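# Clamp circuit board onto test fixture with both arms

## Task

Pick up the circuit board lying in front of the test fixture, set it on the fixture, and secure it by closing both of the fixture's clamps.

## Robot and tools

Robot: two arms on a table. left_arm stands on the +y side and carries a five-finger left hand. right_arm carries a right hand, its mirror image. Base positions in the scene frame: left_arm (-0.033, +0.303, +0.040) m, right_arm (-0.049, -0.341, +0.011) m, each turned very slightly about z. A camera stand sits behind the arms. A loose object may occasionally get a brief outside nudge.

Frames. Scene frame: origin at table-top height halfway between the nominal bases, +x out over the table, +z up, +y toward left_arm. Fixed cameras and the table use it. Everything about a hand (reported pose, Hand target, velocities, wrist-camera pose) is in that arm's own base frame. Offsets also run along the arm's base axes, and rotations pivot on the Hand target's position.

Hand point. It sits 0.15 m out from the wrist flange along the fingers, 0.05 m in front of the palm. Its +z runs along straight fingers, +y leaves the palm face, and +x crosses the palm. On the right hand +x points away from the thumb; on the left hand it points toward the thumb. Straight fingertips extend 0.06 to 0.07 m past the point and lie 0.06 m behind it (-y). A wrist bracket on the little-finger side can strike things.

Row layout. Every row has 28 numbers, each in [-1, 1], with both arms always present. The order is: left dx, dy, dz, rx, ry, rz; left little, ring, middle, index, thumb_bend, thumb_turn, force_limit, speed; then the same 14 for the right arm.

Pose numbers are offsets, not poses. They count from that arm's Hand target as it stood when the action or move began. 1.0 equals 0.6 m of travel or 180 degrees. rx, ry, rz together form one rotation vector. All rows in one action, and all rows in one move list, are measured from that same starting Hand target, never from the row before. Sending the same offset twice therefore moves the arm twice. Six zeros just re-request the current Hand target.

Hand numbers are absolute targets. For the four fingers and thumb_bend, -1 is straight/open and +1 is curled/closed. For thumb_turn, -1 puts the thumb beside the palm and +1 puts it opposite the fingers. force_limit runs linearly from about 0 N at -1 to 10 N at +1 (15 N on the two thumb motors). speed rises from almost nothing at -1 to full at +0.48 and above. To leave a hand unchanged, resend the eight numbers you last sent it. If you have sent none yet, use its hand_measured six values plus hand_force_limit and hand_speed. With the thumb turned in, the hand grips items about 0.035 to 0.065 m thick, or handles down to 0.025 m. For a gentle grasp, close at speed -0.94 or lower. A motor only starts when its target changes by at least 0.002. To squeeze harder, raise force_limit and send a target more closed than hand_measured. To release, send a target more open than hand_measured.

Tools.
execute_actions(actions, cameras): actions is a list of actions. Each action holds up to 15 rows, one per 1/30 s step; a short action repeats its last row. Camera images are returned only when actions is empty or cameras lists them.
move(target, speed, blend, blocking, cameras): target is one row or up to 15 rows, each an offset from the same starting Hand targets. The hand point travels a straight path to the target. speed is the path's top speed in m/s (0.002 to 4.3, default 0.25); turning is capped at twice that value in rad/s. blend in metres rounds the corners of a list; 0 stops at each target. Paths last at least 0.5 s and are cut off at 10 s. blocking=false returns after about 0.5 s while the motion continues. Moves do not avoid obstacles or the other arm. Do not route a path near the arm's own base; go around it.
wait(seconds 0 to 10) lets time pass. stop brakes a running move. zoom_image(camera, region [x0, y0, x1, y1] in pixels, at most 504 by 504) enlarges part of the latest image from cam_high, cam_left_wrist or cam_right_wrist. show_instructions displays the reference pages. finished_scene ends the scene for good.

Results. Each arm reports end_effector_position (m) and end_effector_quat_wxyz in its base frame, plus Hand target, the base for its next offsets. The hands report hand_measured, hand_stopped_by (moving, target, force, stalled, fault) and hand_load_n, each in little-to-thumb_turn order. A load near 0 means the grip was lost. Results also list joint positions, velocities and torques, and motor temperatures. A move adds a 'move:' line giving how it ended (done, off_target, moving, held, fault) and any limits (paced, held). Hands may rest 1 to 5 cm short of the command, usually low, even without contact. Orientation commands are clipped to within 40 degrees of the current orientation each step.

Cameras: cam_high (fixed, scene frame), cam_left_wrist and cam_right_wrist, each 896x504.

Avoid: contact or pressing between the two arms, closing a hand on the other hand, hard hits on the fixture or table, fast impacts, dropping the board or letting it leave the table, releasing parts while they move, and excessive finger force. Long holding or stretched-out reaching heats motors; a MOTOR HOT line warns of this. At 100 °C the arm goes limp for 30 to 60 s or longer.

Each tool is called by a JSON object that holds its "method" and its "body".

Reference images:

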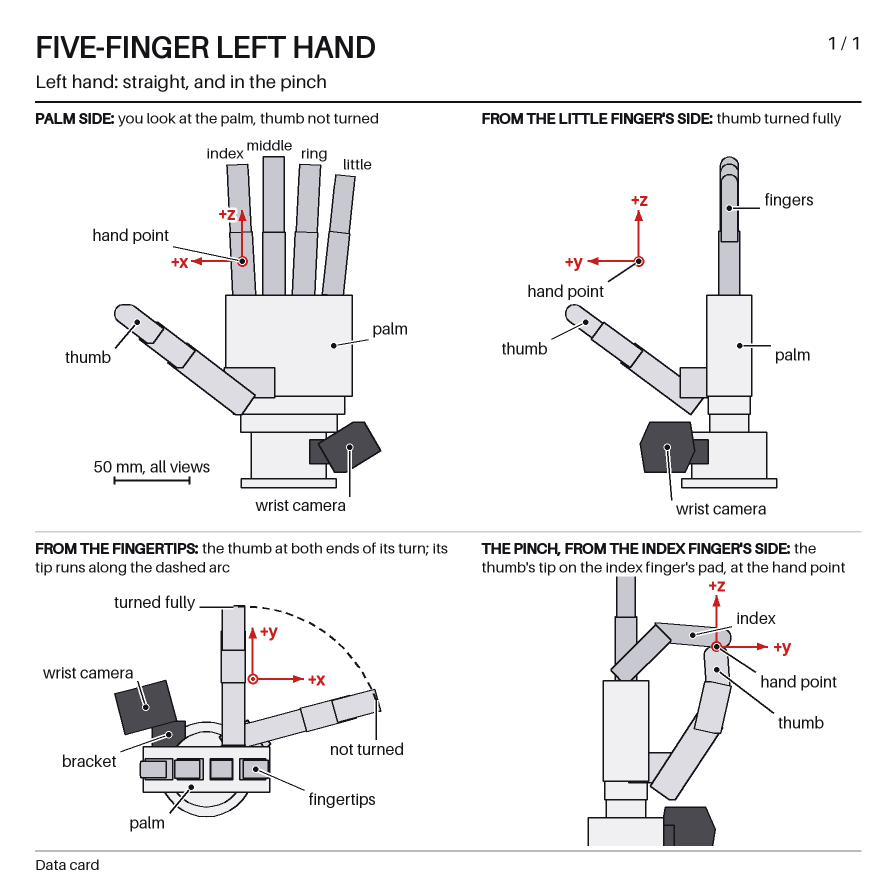

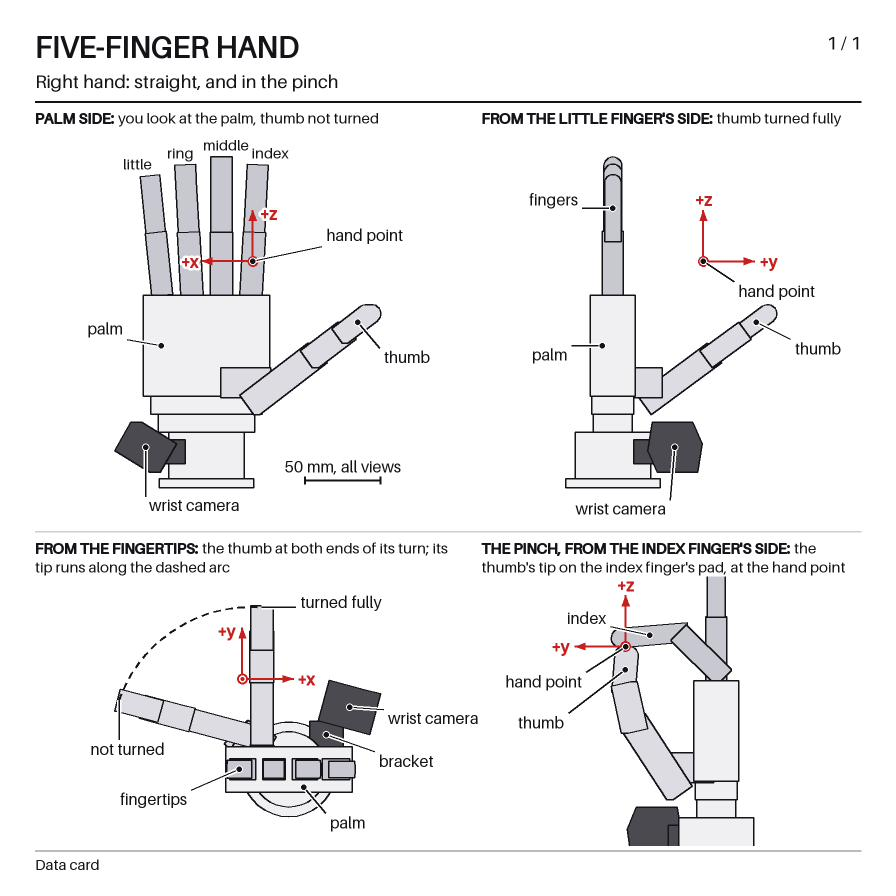

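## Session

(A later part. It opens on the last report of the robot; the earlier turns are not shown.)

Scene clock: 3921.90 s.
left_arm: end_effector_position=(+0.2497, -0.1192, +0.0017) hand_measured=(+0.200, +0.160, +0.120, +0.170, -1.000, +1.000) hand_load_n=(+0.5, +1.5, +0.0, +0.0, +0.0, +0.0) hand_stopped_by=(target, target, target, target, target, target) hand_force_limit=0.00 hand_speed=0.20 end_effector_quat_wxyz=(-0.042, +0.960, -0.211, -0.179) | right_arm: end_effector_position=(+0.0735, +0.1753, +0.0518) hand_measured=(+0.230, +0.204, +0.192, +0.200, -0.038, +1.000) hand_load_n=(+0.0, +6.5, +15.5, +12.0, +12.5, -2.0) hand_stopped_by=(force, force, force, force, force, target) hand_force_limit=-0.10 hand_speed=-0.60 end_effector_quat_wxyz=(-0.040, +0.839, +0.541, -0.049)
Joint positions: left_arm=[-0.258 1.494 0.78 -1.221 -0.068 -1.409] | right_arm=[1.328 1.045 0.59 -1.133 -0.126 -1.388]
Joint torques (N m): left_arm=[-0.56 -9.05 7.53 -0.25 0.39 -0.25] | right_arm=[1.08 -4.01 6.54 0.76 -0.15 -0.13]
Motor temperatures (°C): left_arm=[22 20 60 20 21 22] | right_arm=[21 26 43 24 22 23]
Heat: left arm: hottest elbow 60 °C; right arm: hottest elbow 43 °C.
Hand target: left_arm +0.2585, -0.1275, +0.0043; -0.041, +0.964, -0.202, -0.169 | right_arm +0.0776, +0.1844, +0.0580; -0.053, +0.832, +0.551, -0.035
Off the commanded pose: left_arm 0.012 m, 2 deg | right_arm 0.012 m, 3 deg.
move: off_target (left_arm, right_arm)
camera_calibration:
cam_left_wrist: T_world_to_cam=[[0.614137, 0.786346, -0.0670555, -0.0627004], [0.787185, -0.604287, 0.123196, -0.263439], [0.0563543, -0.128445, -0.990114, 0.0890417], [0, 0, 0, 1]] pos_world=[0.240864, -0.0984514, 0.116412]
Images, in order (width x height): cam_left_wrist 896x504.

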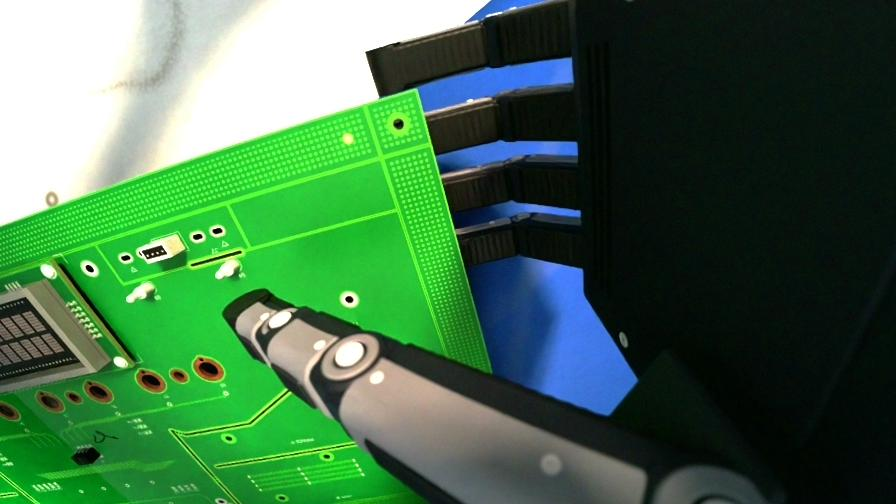

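{"method": "move", "body": {"target": [[0, 0, -0.0117, 0, 0, 0, 0.2, 0.16, 0.12, 0.17, -1, 1, 0, 0.2, 0, 0, 0, 0, 0, 0, 0.6, 0.206, 0.194, 0.6, 0.35, 1, -0.1, -0.6],[-0.0075, -0.0165, -0.0117, 0, 0, 0, 0.2, 0.16, 0.12, 0.17, -1, 1, 0, 0.2, 0, 0, 0, 0, 0, 0, 0.6, 0.206, 0.194, 0.6, 0.35, 1, -0.1, -0.6]], "speed": 0.05, "cameras": ["cam_left_wrist"]}}

Scene clock: 3935.03 s.
left_arm: end_effector_position=(+0.2463, -0.1296, -0.0003) hand_measured=(+0.200, +0.160, +0.120, +0.170, -1.000, +1.000) hand_load_n=(+1.0, +1.0, +0.5, +0.0, +0.0, +0.0) hand_stopped_by=(target, target, target, target, target, target) hand_force_limit=0.00 hand_speed=0.20 end_effector_quat_wxyz=(-0.042, +0.960, -0.211, -0.176) | right_arm: end_effector_position=(+0.0735, +0.1753, +0.0518) hand_measured=(+0.230, +0.204, +0.192, +0.200, -0.038, +1.000) hand_load_n=(+1.0, +7.0, +14.5, +11.0, +12.5, -2.0) hand_stopped_by=(force, force, force, force, force, target) hand_force_limit=-0.10 hand_speed=-0.60 end_effector_quat_wxyz=(-0.040, +0.839, +0.541, -0.049)
Joint positions: left_arm=[-0.292 1.494 0.775 -1.212 -0.056 -1.44] | right_arm=[1.328 1.045 0.59 -1.133 -0.126 -1.388]
Joint torques (N m): left_arm=[-0.44 -8.23 7.01 0.29 0.38 -0.26] | right_arm=[1.08 -4.01 6.54 0.73 -0.15 -0.13]
Motor temperatures (°C): left_arm=[22 21 59 20 21 22] | right_arm=[21 26 44 24 22 23]
Heat: left arm: hottest elbow 59 °C; right arm: hottest elbow 44 °C.
Hand target: left_arm +0.2540, -0.1374, -0.0027; -0.041, +0.964, -0.202, -0.169 | right_arm +0.0776, +0.1844, +0.0580; -0.053, +0.832, +0.551, -0.035
Off the commanded pose: left_arm 0.011 m, 1 deg | right_arm 0.012 m, 3 deg.
move: off_target (left_arm, right_arm)
camera_calibration:
cam_left_wrist: T_world_to_cam=[[0.615458, 0.785446, -0.0654635, -0.0529397], [0.78584, -0.605138, 0.12753, -0.266602], [0.0605534, -0.129933, -0.989672, 0.0846504], [0, 0, 0, 1]] pos_world=[0.236962, -0.10875, 0.11431]
Images, in order (width x height): cam_left_wrist 896x504.

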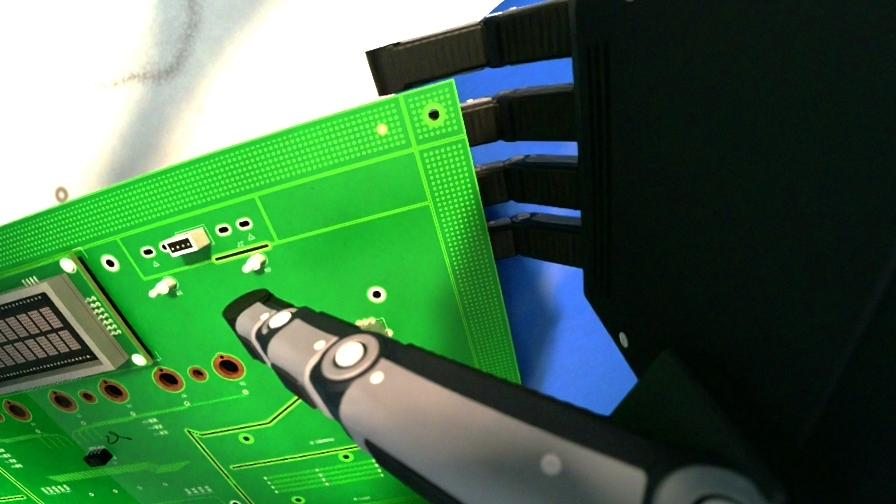

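{"method": "execute_actions", "body": {"actions": [[[0,0,0,0,0,0,0.2,0.16,0.12,0.17,0.35,1,-0.3,-0.3,0,0,0,0,0,0,0.6,0.206,0.194,0.6,0.35,1,-0.1,-0.6]]]}}

{"method": "wait", "body": {"seconds": 1.5, "cameras": ["cam_left_wrist"]}}

Scene clock: 3940.47 s.
left_arm: end_effector_position=(+0.2462, -0.1305, -0.0001) hand_measured=(+0.200, +0.160, +0.120, +0.170, -0.110, +1.000) hand_load_n=(+1.5, +5.5, +0.0, +0.0, +6.0, -0.5) hand_stopped_by=(target, target, target, target, force, target) hand_force_limit=-0.30 hand_speed=-0.30 end_effector_quat_wxyz=(-0.040, +0.961, -0.211, -0.177) | right_arm: end_effector_position=(+0.0735, +0.1753, +0.0518) hand_measured=(+0.230, +0.204, +0.192, +0.200, -0.038, +1.000) hand_load_n=(+1.0, +7.0, +14.5, +11.0, +12.5, -2.5) hand_stopped_by=(force, force, force, force, force, target) hand_force_limit=-0.10 hand_speed=-0.60 end_effector_quat_wxyz=(-0.040, +0.839, +0.541, -0.049)
Joint positions: left_arm=[-0.292 1.494 0.775 -1.212 -0.052 -1.441] | right_arm=[1.328 1.045 0.59 -1.133 -0.126 -1.388]
Joint torques (N m): left_arm=[-0.38 -8.18 7.02 0.29 0.21 -0.26] | right_arm=[1.08 -4.01 6.53 0.75 -0.15 -0.13]
Motor temperatures (°C): left_arm=[22 21 58 20 22 22] | right_arm=[21 26 45 24 22 23]
Heat: left arm: hottest elbow 58 °C; right arm: hottest elbow 45 °C.
Hand target: left_arm +0.2540, -0.1374, -0.0027; -0.041, +0.964, -0.202, -0.169 | right_arm +0.0776, +0.1844, +0.0580; -0.053, +0.832, +0.551, -0.035
Off the commanded pose: left_arm 0.011 m, 1 deg | right_arm 0.012 m, 3 deg.

Scene clock: 3941.97 s.
left_arm: end_effector_position=(+0.2462, -0.1305, -0.0001) hand_measured=(+0.200, +0.160, +0.120, +0.170, -0.110, +1.000) hand_load_n=(+1.5, +5.0, +0.0, +0.0, +6.0, -0.5) hand_stopped_by=(target, target, target, target, force, target) hand_force_limit=-0.30 hand_speed=-0.30 end_effector_quat_wxyz=(-0.040, +0.961, -0.211, -0.177) | right_arm: end_effector_position=(+0.0735, +0.1753, +0.0518) hand_measured=(+0.230, +0.204, +0.192, +0.200, -0.038, +1.000) hand_load_n=(+1.0, +7.0, +15.0, +11.0, +12.5, -2.5) hand_stopped_by=(force, force, force, force, force, target) hand_force_limit=-0.10 hand_speed=-0.60 end_effector_quat_wxyz=(-0.040, +0.839, +0.541, -0.049)
Joint positions: left_arm=[-0.292 1.494 0.775 -1.212 -0.052 -1.441] | right_arm=[1.328 1.045 0.59 -1.133 -0.126 -1.388]
Joint torques (N m): left_arm=[-0.44 -8.29 7.04 0.28 0.21 -0.26] | right_arm=[1.08 -4.01 6.54 0.75 -0.15 -0.13]
Motor temperatures (°C): left_arm=[22 21 58 20 22 22] | right_arm=[21 26 45 24 22 23]
Heat: left arm: hottest elbow 58 °C; right arm: hottest elbow 45 °C.
Hand target: left_arm +0.2540, -0.1374, -0.0027; -0.041, +0.964, -0.202, -0.169 | right_arm +0.0776, +0.1844, +0.0580; -0.053, +0.832, +0.551, -0.035
Off the commanded pose: left_arm 0.011 m, 1 deg | right_arm 0.012 m, 3 deg.
wait: 1.50 s; at rest by 0.17 s
camera_calibration:
cam_left_wrist: T_world_to_cam=[[0.613252, 0.786864, -0.0690502, -0.0514522], [0.787616, -0.602523, 0.128947, -0.26722], [0.0598597, -0.133462, -0.989244, 0.08442], [0, 0, 0, 1]] pos_world=[0.236966, -0.109253, 0.114416]
Images, in order (width x height): cam_left_wrist 896x504.

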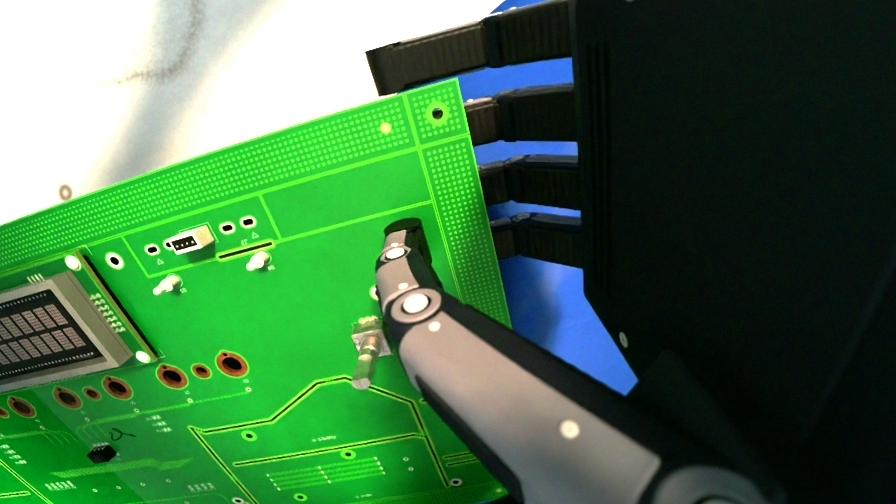

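{"method": "execute_actions", "body": {"actions": [[[0,0,0,0,0,0,0.2,0.6,0.6,0.6,0.35,1,-0.1,-0.6,0,0,0,0,0,0,0.6,0.206,0.194,0.6,0.35,1,-0.1,-0.6]]]}}

{"method": "wait", "body": {"seconds": 1.0, "cameras": ["cam_left_wrist"]}}

Scene clock: 3949.33 s.
left_arm: end_effector_position=(+0.2463, -0.1304, -0.0002) hand_measured=(+0.200, +0.160, +0.216, +0.238, -0.112, +1.000) hand_load_n=(-1.0, +0.5, +18.5, +8.0, +7.5, -0.5) hand_stopped_by=(target, force, force, force, force, target) hand_force_limit=-0.10 hand_speed=-0.60 end_effector_quat_wxyz=(-0.040, +0.961, -0.211, -0.177) | right_arm: end_effector_position=(+0.0735, +0.1753, +0.0518) hand_measured=(+0.230, +0.204, +0.192, +0.200, -0.038, +1.000) hand_load_n=(+1.0, +7.0, +14.5, +11.0, +12.5, -2.5) hand_stopped_by=(force, force, force, force, force, target) hand_force_limit=-0.10 hand_speed=-0.60 end_effector_quat_wxyz=(-0.040, +0.839, +0.541, -0.049)
Joint positions: left_arm=[-0.292 1.494 0.775 -1.212 -0.052 -1.441] | right_arm=[1.328 1.045 0.59 -1.133 -0.126 -1.388]
Joint torques (N m): left_arm=[-0.38 -8.23 7.04 0.32 0.22 -0.26] | right_arm=[1.08 -4.01 6.54 0.73 -0.15 -0.13]
Motor temperatures (°C): left_arm=[22 21 58 20 21 22] | right_arm=[21 26 45 24 22 23]
Heat: left arm: hottest elbow 58 °C; right arm: hottest elbow 45 °C.
Hand target: left_arm +0.2540, -0.1374, -0.0027; -0.041, +0.964, -0.202, -0.169 | right_arm +0.0776, +0.1844, +0.0580; -0.053, +0.832, +0.551, -0.035
Off the commanded pose: left_arm 0.011 m, 1 deg | right_arm 0.012 m, 3 deg.

Scene clock: 3950.33 s.
left_arm: end_effector_position=(+0.2463, -0.1304, -0.0002) hand_measured=(+0.200, +0.160, +0.216, +0.238, -0.112, +1.000) hand_load_n=(-0.5, +0.5, +18.5, +8.0, +7.5, -1.0) hand_stopped_by=(target, force, force, force, force, target) hand_force_limit=-0.10 hand_speed=-0.60 end_effector_quat_wxyz=(-0.040, +0.961, -0.211, -0.177) | right_arm: end_effector_position=(+0.0735, +0.1753, +0.0518) hand_measured=(+0.230, +0.204, +0.192, +0.200, -0.038, +1.000) hand_load_n=(+0.5, +7.0, +14.5, +11.5, +12.5, -2.5) hand_stopped_by=(force, force, force, force, force, target) hand_force_limit=-0.10 hand_speed=-0.60 end_effector_quat_wxyz=(-0.040, +0.839, +0.541, -0.049)
Joint positions: left_arm=[-0.292 1.494 0.775 -1.212 -0.052 -1.441] | right_arm=[1.328 1.045 0.59 -1.133 -0.126 -1.388]
Joint torques (N m): left_arm=[-0.44 -8.18 7.05 0.28 0.22 -0.26] | right_arm=[1.08 -4.01 6.54 0.75 -0.15 -0.13]
Motor temperatures (°C): left_arm=[22 21 57 20 21 22] | right_arm=[21 26 45 24 22 23]
Heat: left arm: hottest elbow 57 °C; right arm: hottest elbow 45 °C.
Hand target: left_arm +0.2540, -0.1374, -0.0027; -0.041, +0.964, -0.202, -0.169 | right_arm +0.0776, +0.1844, +0.0580; -0.053, +0.832, +0.551, -0.035
Off the commanded pose: left_arm 0.011 m, 1 deg | right_arm 0.012 m, 3 deg.
wait: 1.00 s; at rest by 0.17 s
camera_calibration:
cam_left_wrist: T_world_to_cam=[[0.61335, 0.786809, -0.0687969, -0.0515893], [0.787539, -0.602659, 0.128778, -0.267136], [0.0598622, -0.133166, -0.989284, 0.0844692], [0, 0, 0, 1]] pos_world=[0.236966, -0.109153, 0.114416]
Images, in order (width x height): cam_left_wrist 896x504.

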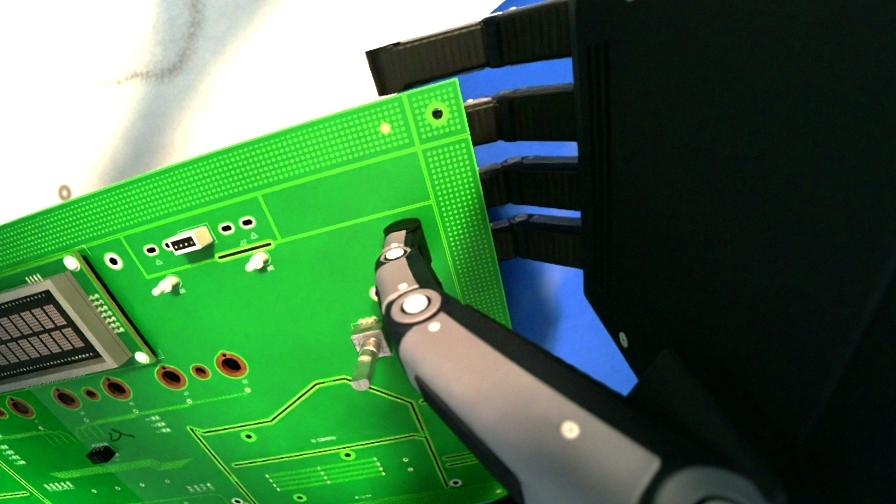

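{"method": "execute_actions", "body": {"actions": [[[0,0,0,0,0,0,0.2,0.6,0.21,0.6,0.35,1,-0.1,-0.6,0,0,0,0,0,0,0.6,0.206,0.194,0.6,0.35,1,-0.1,-0.6]]], "cameras": ["cam_high"]}}

{"method": "zoom_image", "body": {"camera": "cam_high", "region": [450, 150, 550, 230]}}

{"method": "zoom_image", "body": {"camera": "cam_high", "region": [370, 280, 490, 370]}}

Scene clock: 3985.93 s.
left_arm: end_effector_position=(+0.2463, -0.1304, -0.0002) hand_measured=(+0.200, +0.160, +0.208, +0.238, -0.112, +1.000) hand_load_n=(+0.0, +1.0, +12.0, +9.0, +7.0, -0.5) hand_stopped_by=(target, force, force, force, force, target) hand_force_limit=-0.10 hand_speed=-0.60 end_effector_quat_wxyz=(-0.040, +0.961, -0.211, -0.177) | right_arm: end_effector_position=(+0.0735, +0.1753, +0.0518) hand_measured=(+0.230, +0.204, +0.192, +0.200, -0.038, +1.000) hand_load_n=(+1.0, +6.5, +14.5, +11.0, +12.5, -2.5) hand_stopped_by=(force, force, force, force, force, target) hand_force_limit=-0.10 hand_speed=-0.60 end_effector_quat_wxyz=(-0.040, +0.839, +0.541, -0.049)
Joint positions: left_arm=[-0.292 1.494 0.775 -1.212 -0.052 -1.441] | right_arm=[1.328 1.045 0.59 -1.133 -0.126 -1.388]
Joint torques (N m): left_arm=[-0.44 -8.18 7.02 0.31 0.22 -0.26] | right_arm=[1.08 -4.01 6.54 0.73 -0.15 -0.13]
Motor temperatures (°C): left_arm=[22 21 55 20 21 22] | right_arm=[21 26 45 24 22 23]
Heat: left arm: hottest elbow 55 °C; right arm: hottest elbow 45 °C.
Hand target: left_arm +0.2540, -0.1374, -0.0027; -0.041, +0.964, -0.202, -0.169 | right_arm +0.0776, +0.1844, +0.0580; -0.053, +0.832, +0.551, -0.035
Off the commanded pose: left_arm 0.011 m, 1 deg | right_arm 0.012 m, 3 deg.
Images, in order (width x height): cam_high 896x504.

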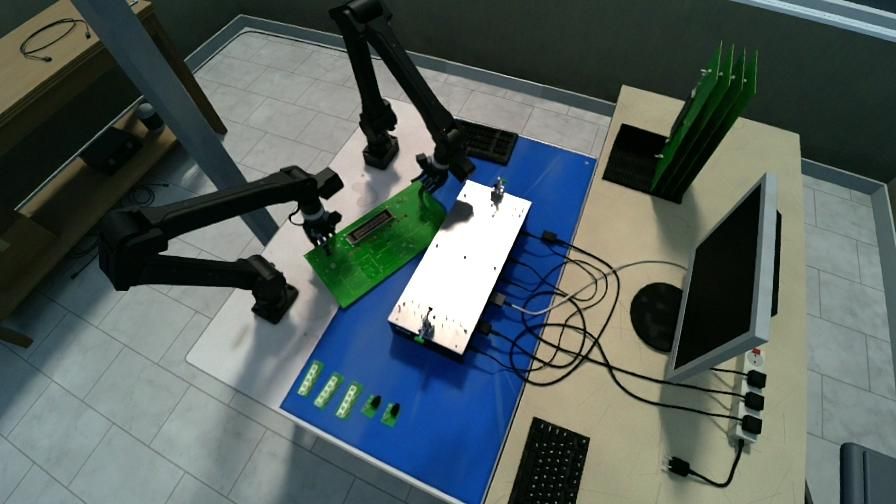

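Scaled by 5.040.

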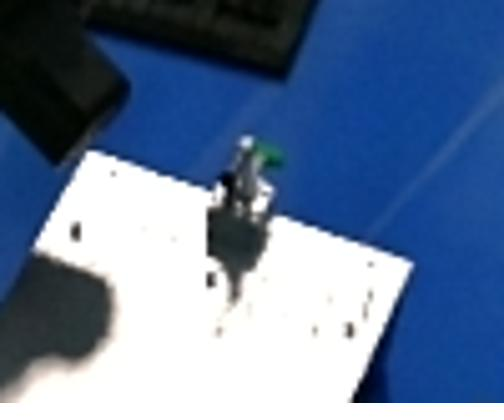

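Scaled by 4.200.

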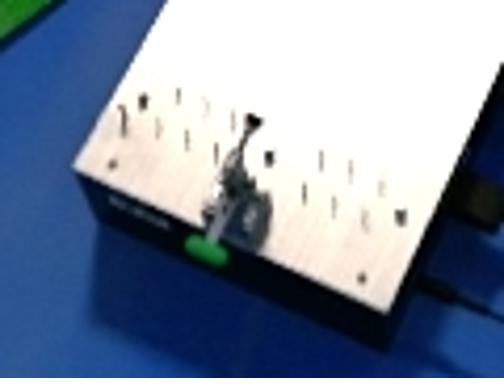

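{"method": "zoom_image", "body": {"camera": "cam_high", "region": [390, 160, 490, 240]}}

{"method": "zoom_image", "body": {"camera": "cam_high", "region": [290, 230, 390, 320]}}

Scaled by 5.040.

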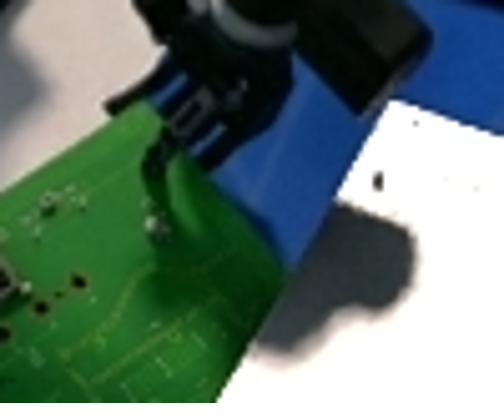

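Scaled by 5.040.

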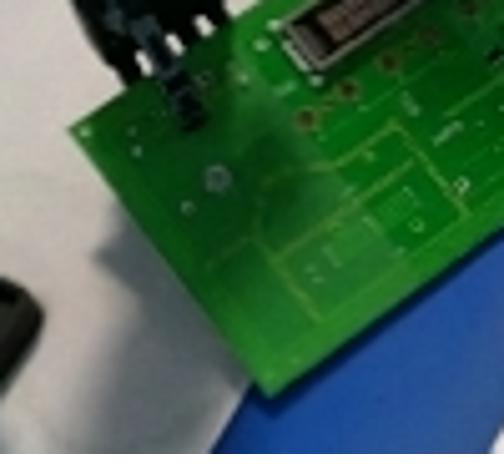

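{"method": "move", "body": {"target": [-0.064, 0.0882, 0.07, 0.0243, -0.0098, 0.0128, 0.2, 0.6, 0.21, 0.6, 0.35, 1, -0.1, -0.6, -0.0507, 0.0785, 0.0067, 0.0243, -0.0098, 0.0128, 0.6, 0.206, 0.194, 0.6, 0.35, 1, -0.1, -0.6], "speed": 0.05, "cameras": ["all"]}}

Scene clock: 4115.47 s.
left_arm: end_effector_position=(+0.2116, -0.0879, +0.0315) hand_measured=(+0.200, +0.160, +0.208, +0.238, -0.112, +1.000) hand_load_n=(+0.0, +0.5, +8.5, +12.5, +6.5, -0.5) hand_stopped_by=(target, force, force, force, force, target) hand_force_limit=-0.10 hand_speed=-0.60 end_effector_quat_wxyz=(-0.078, +0.966, -0.180, -0.170) | right_arm: end_effector_position=(+0.0472, +0.2095, +0.0475) hand_measured=(+0.230, +0.206, +0.192, +0.200, -0.038, +1.000) hand_load_n=(+0.5, +1.0, +16.5, +16.0, +13.5, -1.5) hand_stopped_by=(force, force, force, force, force, target) hand_force_limit=-0.10 hand_speed=-0.60 end_effector_quat_wxyz=(-0.060, +0.821, +0.568, -0.017)
Joint positions: left_arm=[-0.233 1.293 0.693 -1.323 -0.137 -1.459] | right_arm=[1.487 1.068 0.598 -1.03 -0.102 -1.289]
Joint torques (N m): left_arm=[2.2 -8.64 7.58 -1.01 -0.18 0.08] | right_arm=[2.26 -2.49 9.29 0.7 -0.03 0.14]
Heat: left arm: hottest elbow 52 °C; right arm: hottest elbow 45 °C.
Hand target: left_arm +0.2156, -0.0845, +0.0393; -0.077, +0.968, -0.175, -0.162 | right_arm +0.0472, +0.2316, +0.0620; -0.075, +0.818, +0.570, -0.002
Off the commanded pose: left_arm 0.009 m, 1 deg | right_arm 0.026 m, 2 deg.
move: off_target (right_arm)
camera_calibration:
cam_left_wrist: T_world_to_cam=[[0.57708, 0.816559, 0.0144714, -0.0539292], [0.811047, -0.575084, 0.107149, -0.220128], [0.0958157, -0.0500966, -0.994138, 0.123329], [0, 0, 0, 1]] pos_world=[0.197839, -0.0763774, 0.146973]
cam_right_wrist: T_world_to_cam=[[0.987232, -0.0691047, -0.143521, -0.0204979], [-0.00243208, -0.90743, 0.420196, 0.175928], [-0.159272, -0.414481, -0.896012, 0.250572], [0, 0, 0, 1]] pos_world=[0.0605733, 0.262083, 0.14765]

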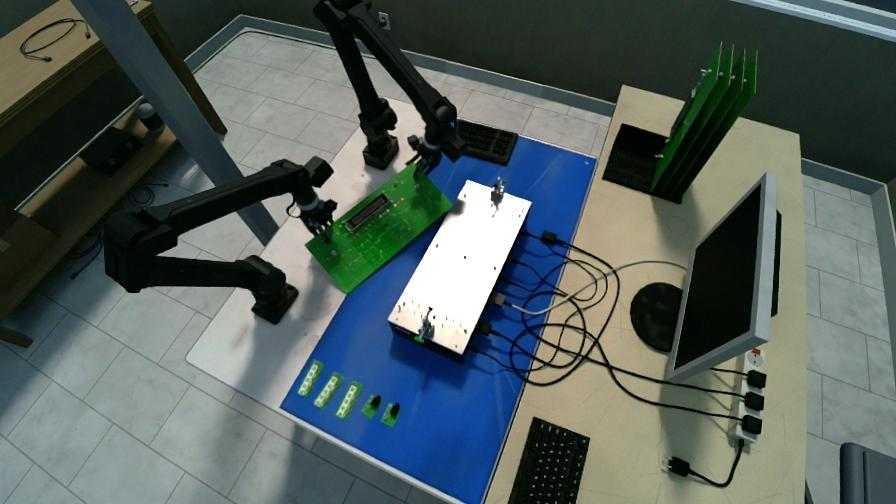

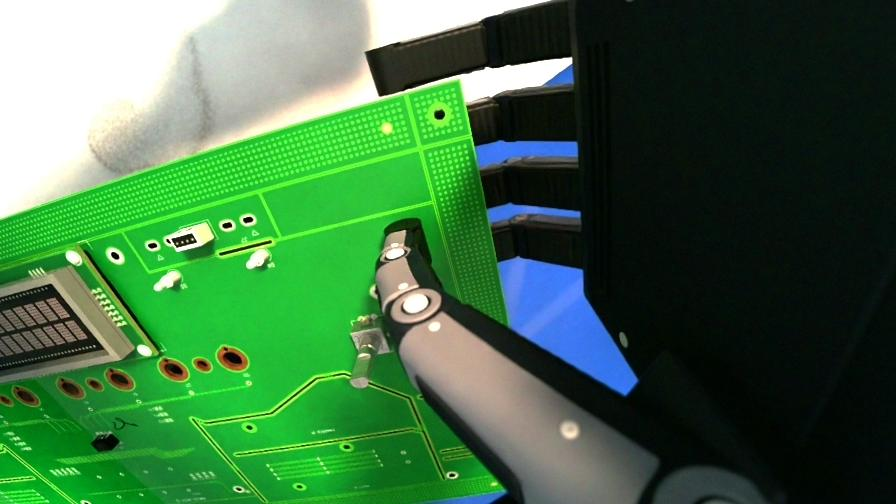

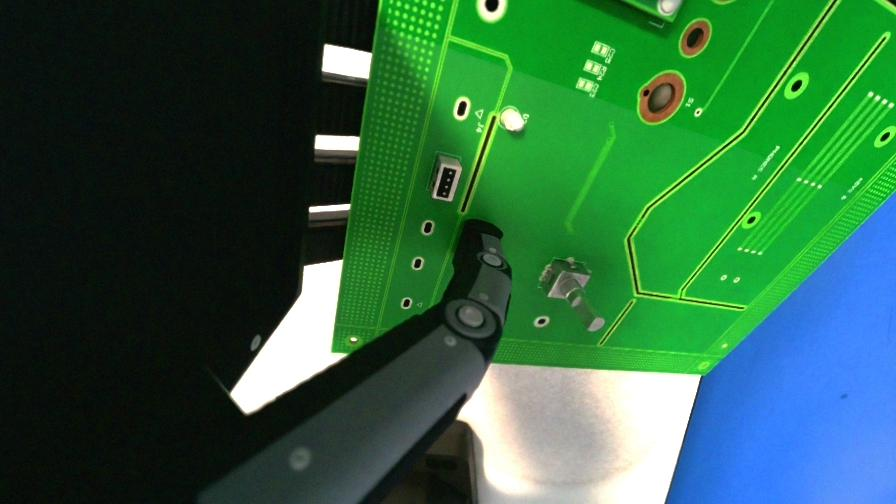

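{"method": "move", "body": {"target": [0.0022, 0.0719, 0.0766, 0.0288, -0.0125, -0.0056, 0.2, 0.6, 0.21, 0.6, 0.35, 1, -0.1, -0.6, -0.0008, 0.085, 0.019, 0.0288, -0.0125, -0.0056, 0.6, 0.206, 0.194, 0.6, 0.35, 1, -0.1, -0.6], "speed": 0.05, "cameras": ["all"]}}

Scene clock: 4123.07 s.
left_arm: end_effector_position=(+0.2010, -0.0418, +0.0657) hand_measured=(+0.200, +0.160, +0.208, +0.238, -0.112, +1.000) hand_load_n=(+0.0, +0.0, +6.5, +14.0, +6.0, +0.0) hand_stopped_by=(target, force, force, force, force, target) hand_force_limit=-0.10 hand_speed=-0.60 end_effector_quat_wxyz=(-0.128, +0.962, -0.167, -0.172) | right_arm: end_effector_position=(+0.0460, +0.2566, +0.0549) hand_measured=(+0.230, +0.206, +0.192, +0.200, -0.038, +1.000) hand_load_n=(+0.0, +5.0, +20.0, +15.0, +14.5, -0.5) hand_stopped_by=(force, force, force, force, force, target) hand_force_limit=-0.10 hand_speed=-0.60 end_effector_quat_wxyz=(-0.081, +0.817, +0.571, +0.020)
Joint positions: left_arm=[-0.146 1.175 0.709 -1.452 -0.262 -1.418] | right_arm=[1.529 1.135 0.667 -0.949 -0.067 -1.257]
Joint torques (N m): left_arm=[2.02 -7.12 11.51 -1.24 -0.23 0.33] | right_arm=[1.73 -4.01 9.88 1.02 0.25 0.28]
Heat: left arm: hottest elbow 52 °C; right arm: hottest elbow 45 °C.
Hand target: left_arm +0.2169, -0.0414, +0.0852; -0.125, +0.965, -0.175, -0.150 | right_arm +0.0467, +0.2826, +0.0734; -0.101, +0.819, +0.563, +0.040
Off the commanded pose: left_arm 0.025 m, 3 deg | right_arm 0.032 m, 3 deg.
move: off_target (left_arm, right_arm)
camera_calibration:
cam_left_wrist: T_world_to_cam=[[0.570288, 0.814351, 0.107722, -0.0907694], [0.813739, -0.57798, 0.0613874, -0.186451], [0.112252, 0.052649, -0.992284, 0.161533], [0, 0, 0, 1]] pos_world=[0.185354, -0.0423511, 0.18151]
cam_right_wrist: T_world_to_cam=[[0.992214, -0.0543255, -0.112069, -0.020668], [-0.011812, -0.936841, 0.349556, 0.22742], [-0.12398, -0.345511, -0.930189, 0.259167], [0, 0, 0, 1]] pos_world=[0.055325, 0.301479, 0.159262]

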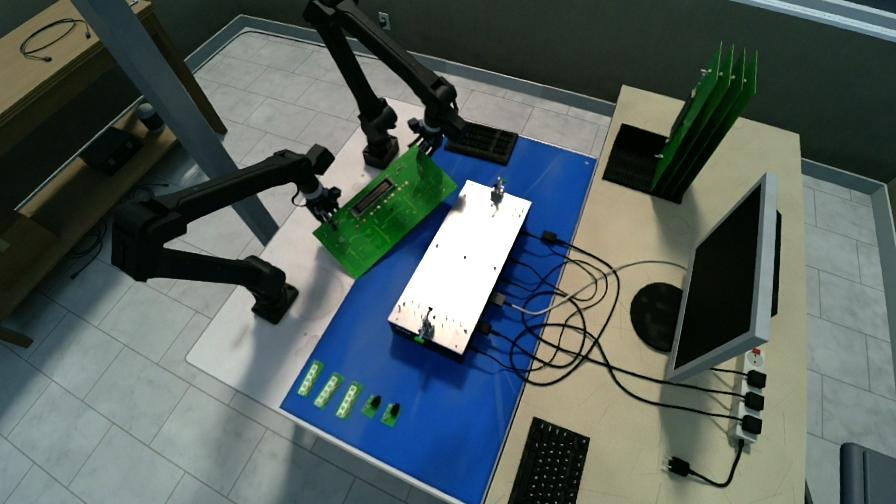

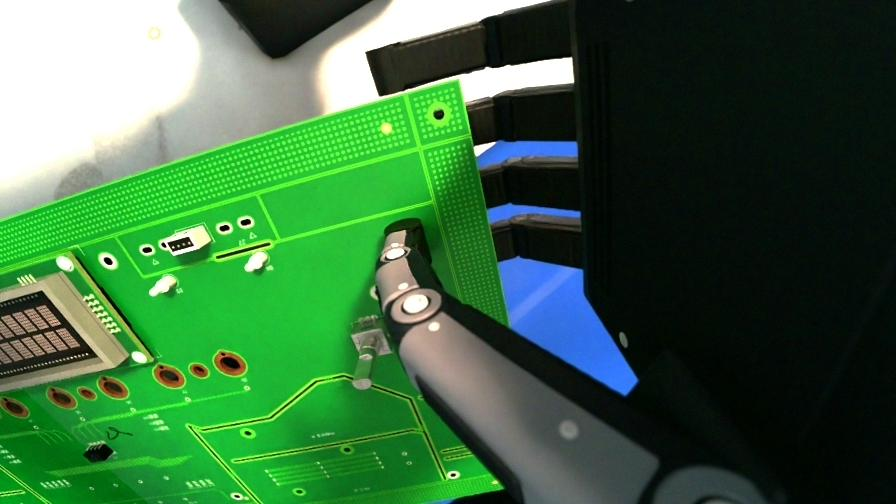

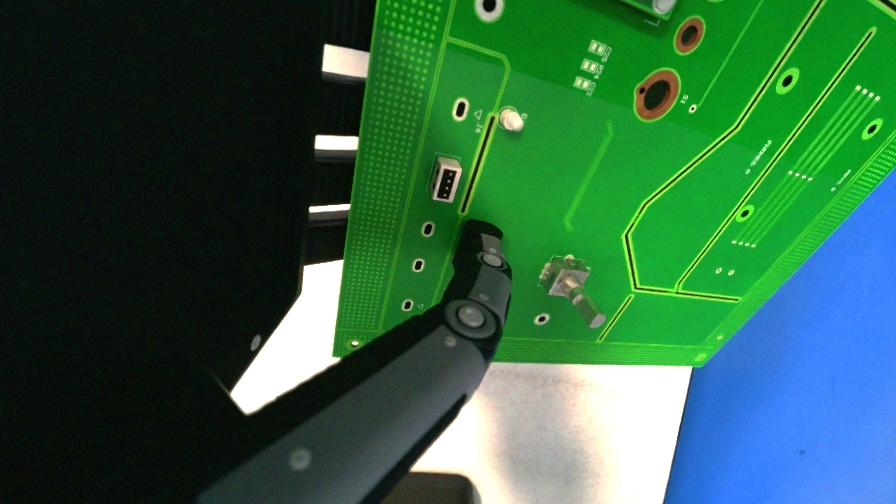

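{"method": "zoom_image", "body": {"camera": "cam_high", "region": [290, 120, 490, 300]}}

Scaled by 2.520.

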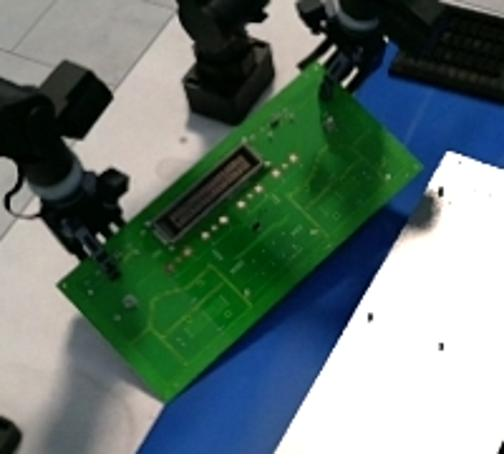

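{"method": "move", "body": {"target": [0.002, 0.0, 0.05, 0, 0, 0, 0.2, 0.6, 0.21, 0.6, 0.35, 1, -0.1, -0.6, 0, 0.0, 0.05, 0, 0, 0, 0.6, 0.206, 0.194, 0.6, 0.35, 1, -0.1, -0.6], "speed": 0.05, "cameras": ["all"]}}

{"method": "zoom_image", "body": {"camera": "cam_high", "region": [290, 120, 490, 300]}}

Scene clock: 4143.00 s.
left_arm: end_effector_position=(+0.2034, -0.0406, +0.0939) hand_measured=(+0.200, +0.160, +0.208, +0.238, -0.112, +1.000) hand_load_n=(+0.0, +0.0, +6.5, +13.5, +6.5, +0.0) hand_stopped_by=(target, force, force, force, force, target) hand_force_limit=-0.10 hand_speed=-0.60 end_effector_quat_wxyz=(-0.130, +0.961, -0.169, -0.174) | right_arm: end_effector_position=(+0.0458, +0.2599, +0.0782) hand_measured=(+0.230, +0.206, +0.192, +0.200, -0.038, +1.000) hand_load_n=(+0.0, +0.5, +20.0, +18.5, +14.0, +0.5) hand_stopped_by=(force, force, force, force, force, target) hand_force_limit=-0.10 hand_speed=-0.60 end_effector_quat_wxyz=(-0.080, +0.820, +0.567, +0.019)
Joint positions: left_arm=[-0.143 1.147 0.768 -1.542 -0.267 -1.414] | right_arm=[1.529 1.116 0.72 -1.024 -0.065 -1.246]
Joint torques (N m): left_arm=[1.85 -7.18 12.01 -1.28 -0.04 0.31] | right_arm=[1.67 -5.19 10.41 0.38 0.21 0.18]
Motor temperatures (°C): left_arm=[22 21 57 20 22 22] | right_arm=[21 26 47 24 22 23]
Heat: left arm: hottest elbow 57 °C; right arm: hottest elbow 47 °C.
Hand target: left_arm +0.2181, -0.0414, +0.1152; -0.125, +0.965, -0.174, -0.150 | right_arm +0.0467, +0.2824, +0.1033; -0.101, +0.819, +0.563, +0.040
Off the commanded pose: left_arm 0.026 m, 3 deg | right_arm 0.034 m, 3 deg.
move: off_target (left_arm, right_arm)
camera_calibration:
cam_left_wrist: T_world_to_cam=[[0.573445, 0.811907, 0.109402, -0.0971028], [0.81197, -0.581019, 0.0558781, -0.188628], [0.108933, 0.0567884, -0.992426, 0.189982], [0, 0, 0, 1]] pos_world=[0.188148, -0.0415468, 0.209706]
cam_right_wrist: T_world_to_cam=[[0.991581, -0.0648472, -0.11208, -0.0149268], [-0.0214106, -0.935759, 0.35199, 0.222261], [-0.127705, -0.346627, -0.929269, 0.282341], [0, 0, 0, 1]] pos_world=[0.0556163, 0.304881, 0.182464]

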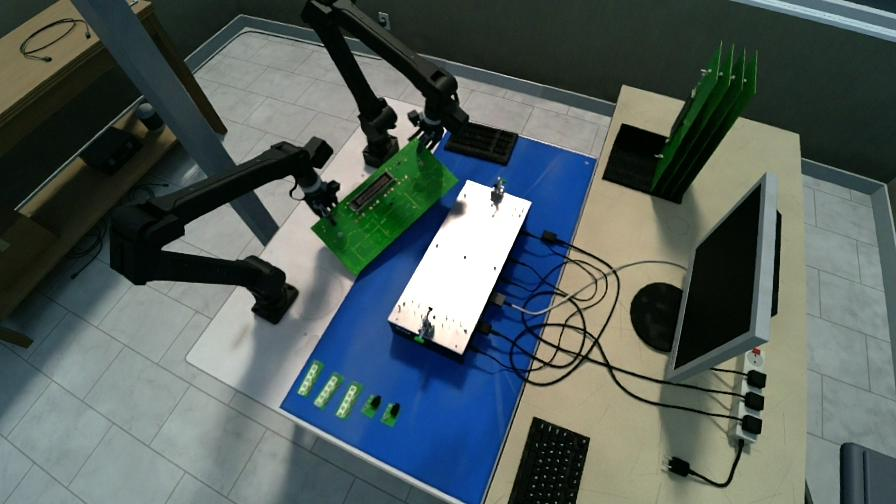

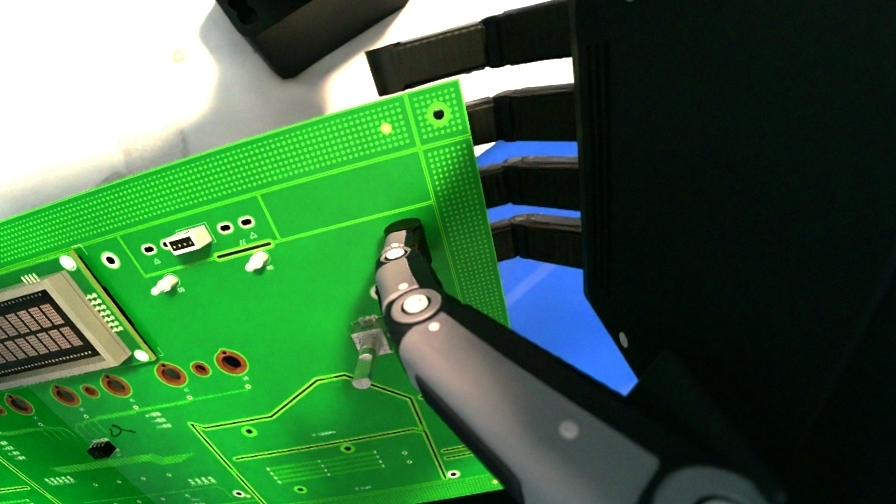

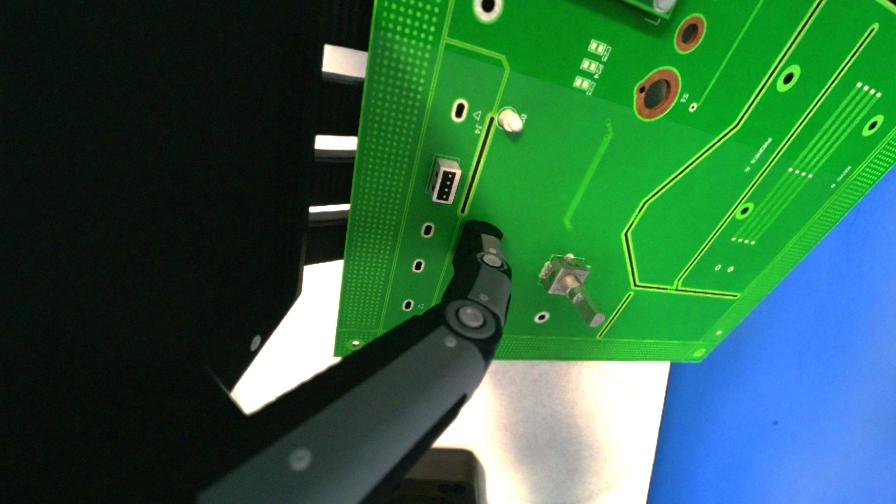

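Scaled by 2.520.

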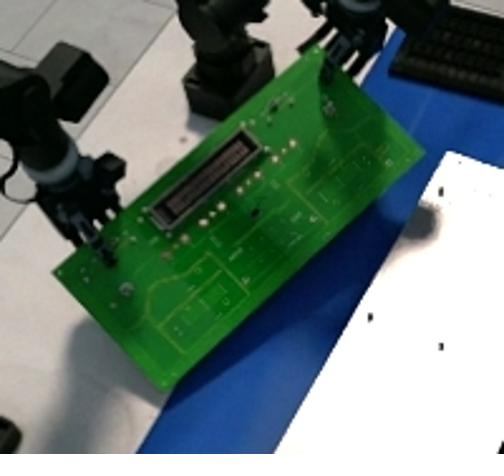

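{"method": "move", "body": {"target": [0.0, 0.0, 0.0667, 0, 0, 0, 0.2, 0.6, 0.21, 0.6, 0.35, 1, -0.1, -0.6, 0, 0.0, 0.0667, 0, 0, 0, 0.6, 0.206, 0.194, 0.6, 0.35, 1, -0.1, -0.6], "speed": 0.05, "cameras": ["all"]}}

{"method": "zoom_image", "body": {"camera": "cam_high", "region": [290, 120, 490, 300]}}

Scene clock: 4153.33 s.
left_arm: end_effector_position=(+0.2048, -0.0401, +0.1324) hand_measured=(+0.200, +0.160, +0.208, +0.238, -0.112, +1.000) hand_load_n=(+0.0, +0.0, +7.0, +14.0, +6.5, +0.0) hand_stopped_by=(target, force, force, force, force, target) hand_force_limit=-0.10 hand_speed=-0.60 end_effector_quat_wxyz=(-0.131, +0.961, -0.171, -0.176) | right_arm: end_effector_position=(+0.0457, +0.2606, +0.1164) hand_measured=(+0.230, +0.206, +0.192, +0.198, -0.038, +1.000) hand_load_n=(+0.0, +0.0, +20.5, +20.0, +14.5, +1.0) hand_stopped_by=(force, force, force, force, force, target) hand_force_limit=-0.10 hand_speed=-0.60 end_effector_quat_wxyz=(-0.078, +0.822, +0.564, +0.018)
Joint positions: left_arm=[-0.142 1.117 0.852 -1.66 -0.27 -1.409] | right_arm=[1.529 1.082 0.802 -1.145 -0.065 -1.241]
Joint torques (N m): left_arm=[1.85 -7.18 12.57 -1.24 0.06 0.28] | right_arm=[1.73 -4.95 10.93 0.43 0.19 0.13]
Motor temperatures (°C): left_arm=[22 21 57 20 21 22] | right_arm=[21 26 50 24 22 23]
Heat: left arm: hottest elbow 57 °C; right arm: hottest elbow 50 °C.
Hand target: left_arm +0.2181, -0.0413, +0.1553; -0.126, +0.965, -0.175, -0.150 | right_arm +0.0467, +0.2825, +0.1434; -0.101, +0.819, +0.563, +0.040
Off the commanded pose: left_arm 0.026 m, 3 deg | right_arm 0.035 m, 4 deg.
joint sent to its limit (left arm) — joint 4 (wrist pitch), lower limit. The joint targets still meet the commanded pose.
move: off_target (left_arm, right_arm)
camera_calibration:
cam_left_wrist: T_world_to_cam=[[0.577452, 0.809245, 0.108039, -0.103259], [0.809719, -0.584598, 0.0509868, -0.190736], [0.10442, 0.0580388, -0.992838, 0.229168], [0, 0, 0, 1]] pos_world=[0.19014, -0.0412428, 0.248407]
cam_right_wrist: T_world_to_cam=[[0.991185, -0.0707833, -0.111995, -0.00897425], [-0.0264037, -0.933898, 0.356564, 0.208744], [-0.12983, -0.350464, -0.927534, 0.318914], [0, 0, 0, 1]] pos_world=[0.0558115, 0.306078, 0.220368]

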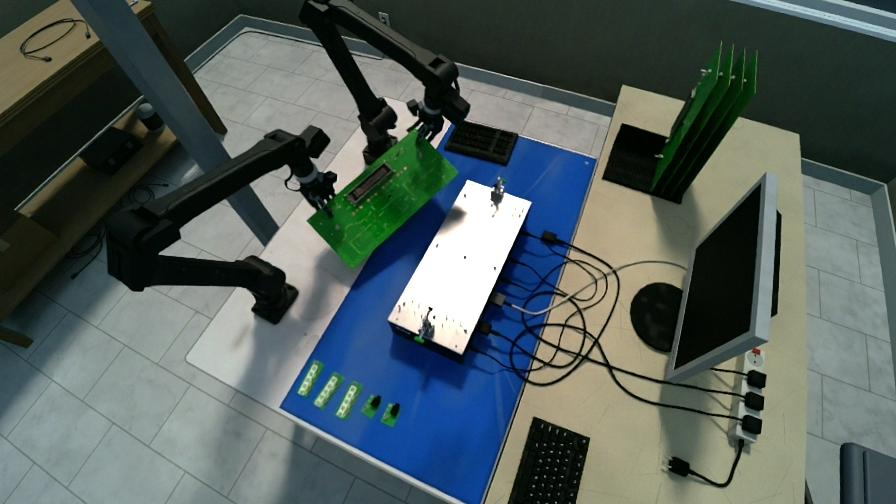

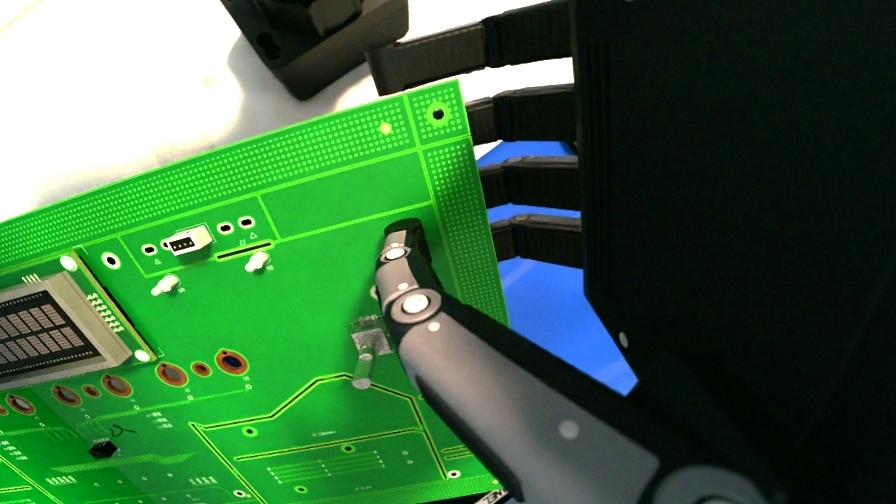

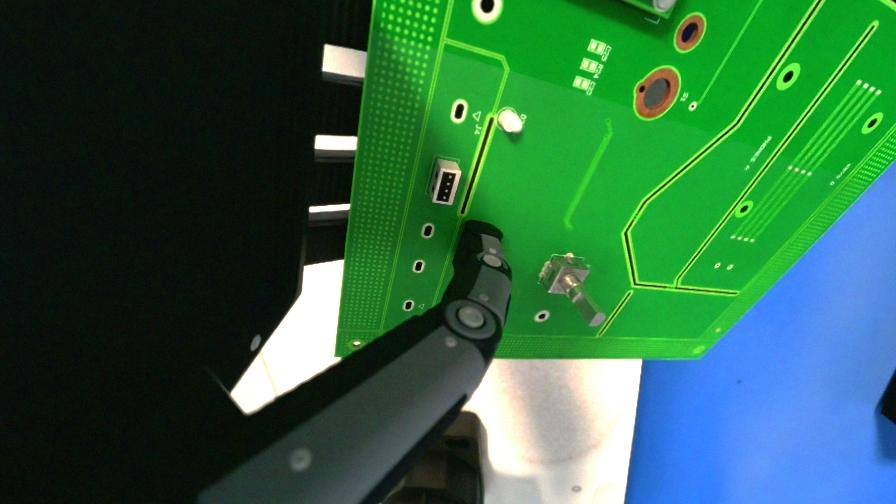

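Scaled by 2.520.

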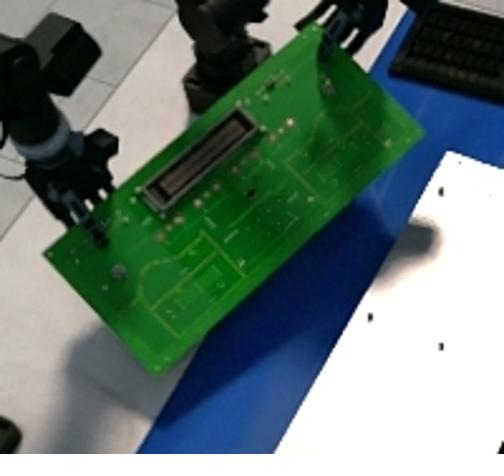

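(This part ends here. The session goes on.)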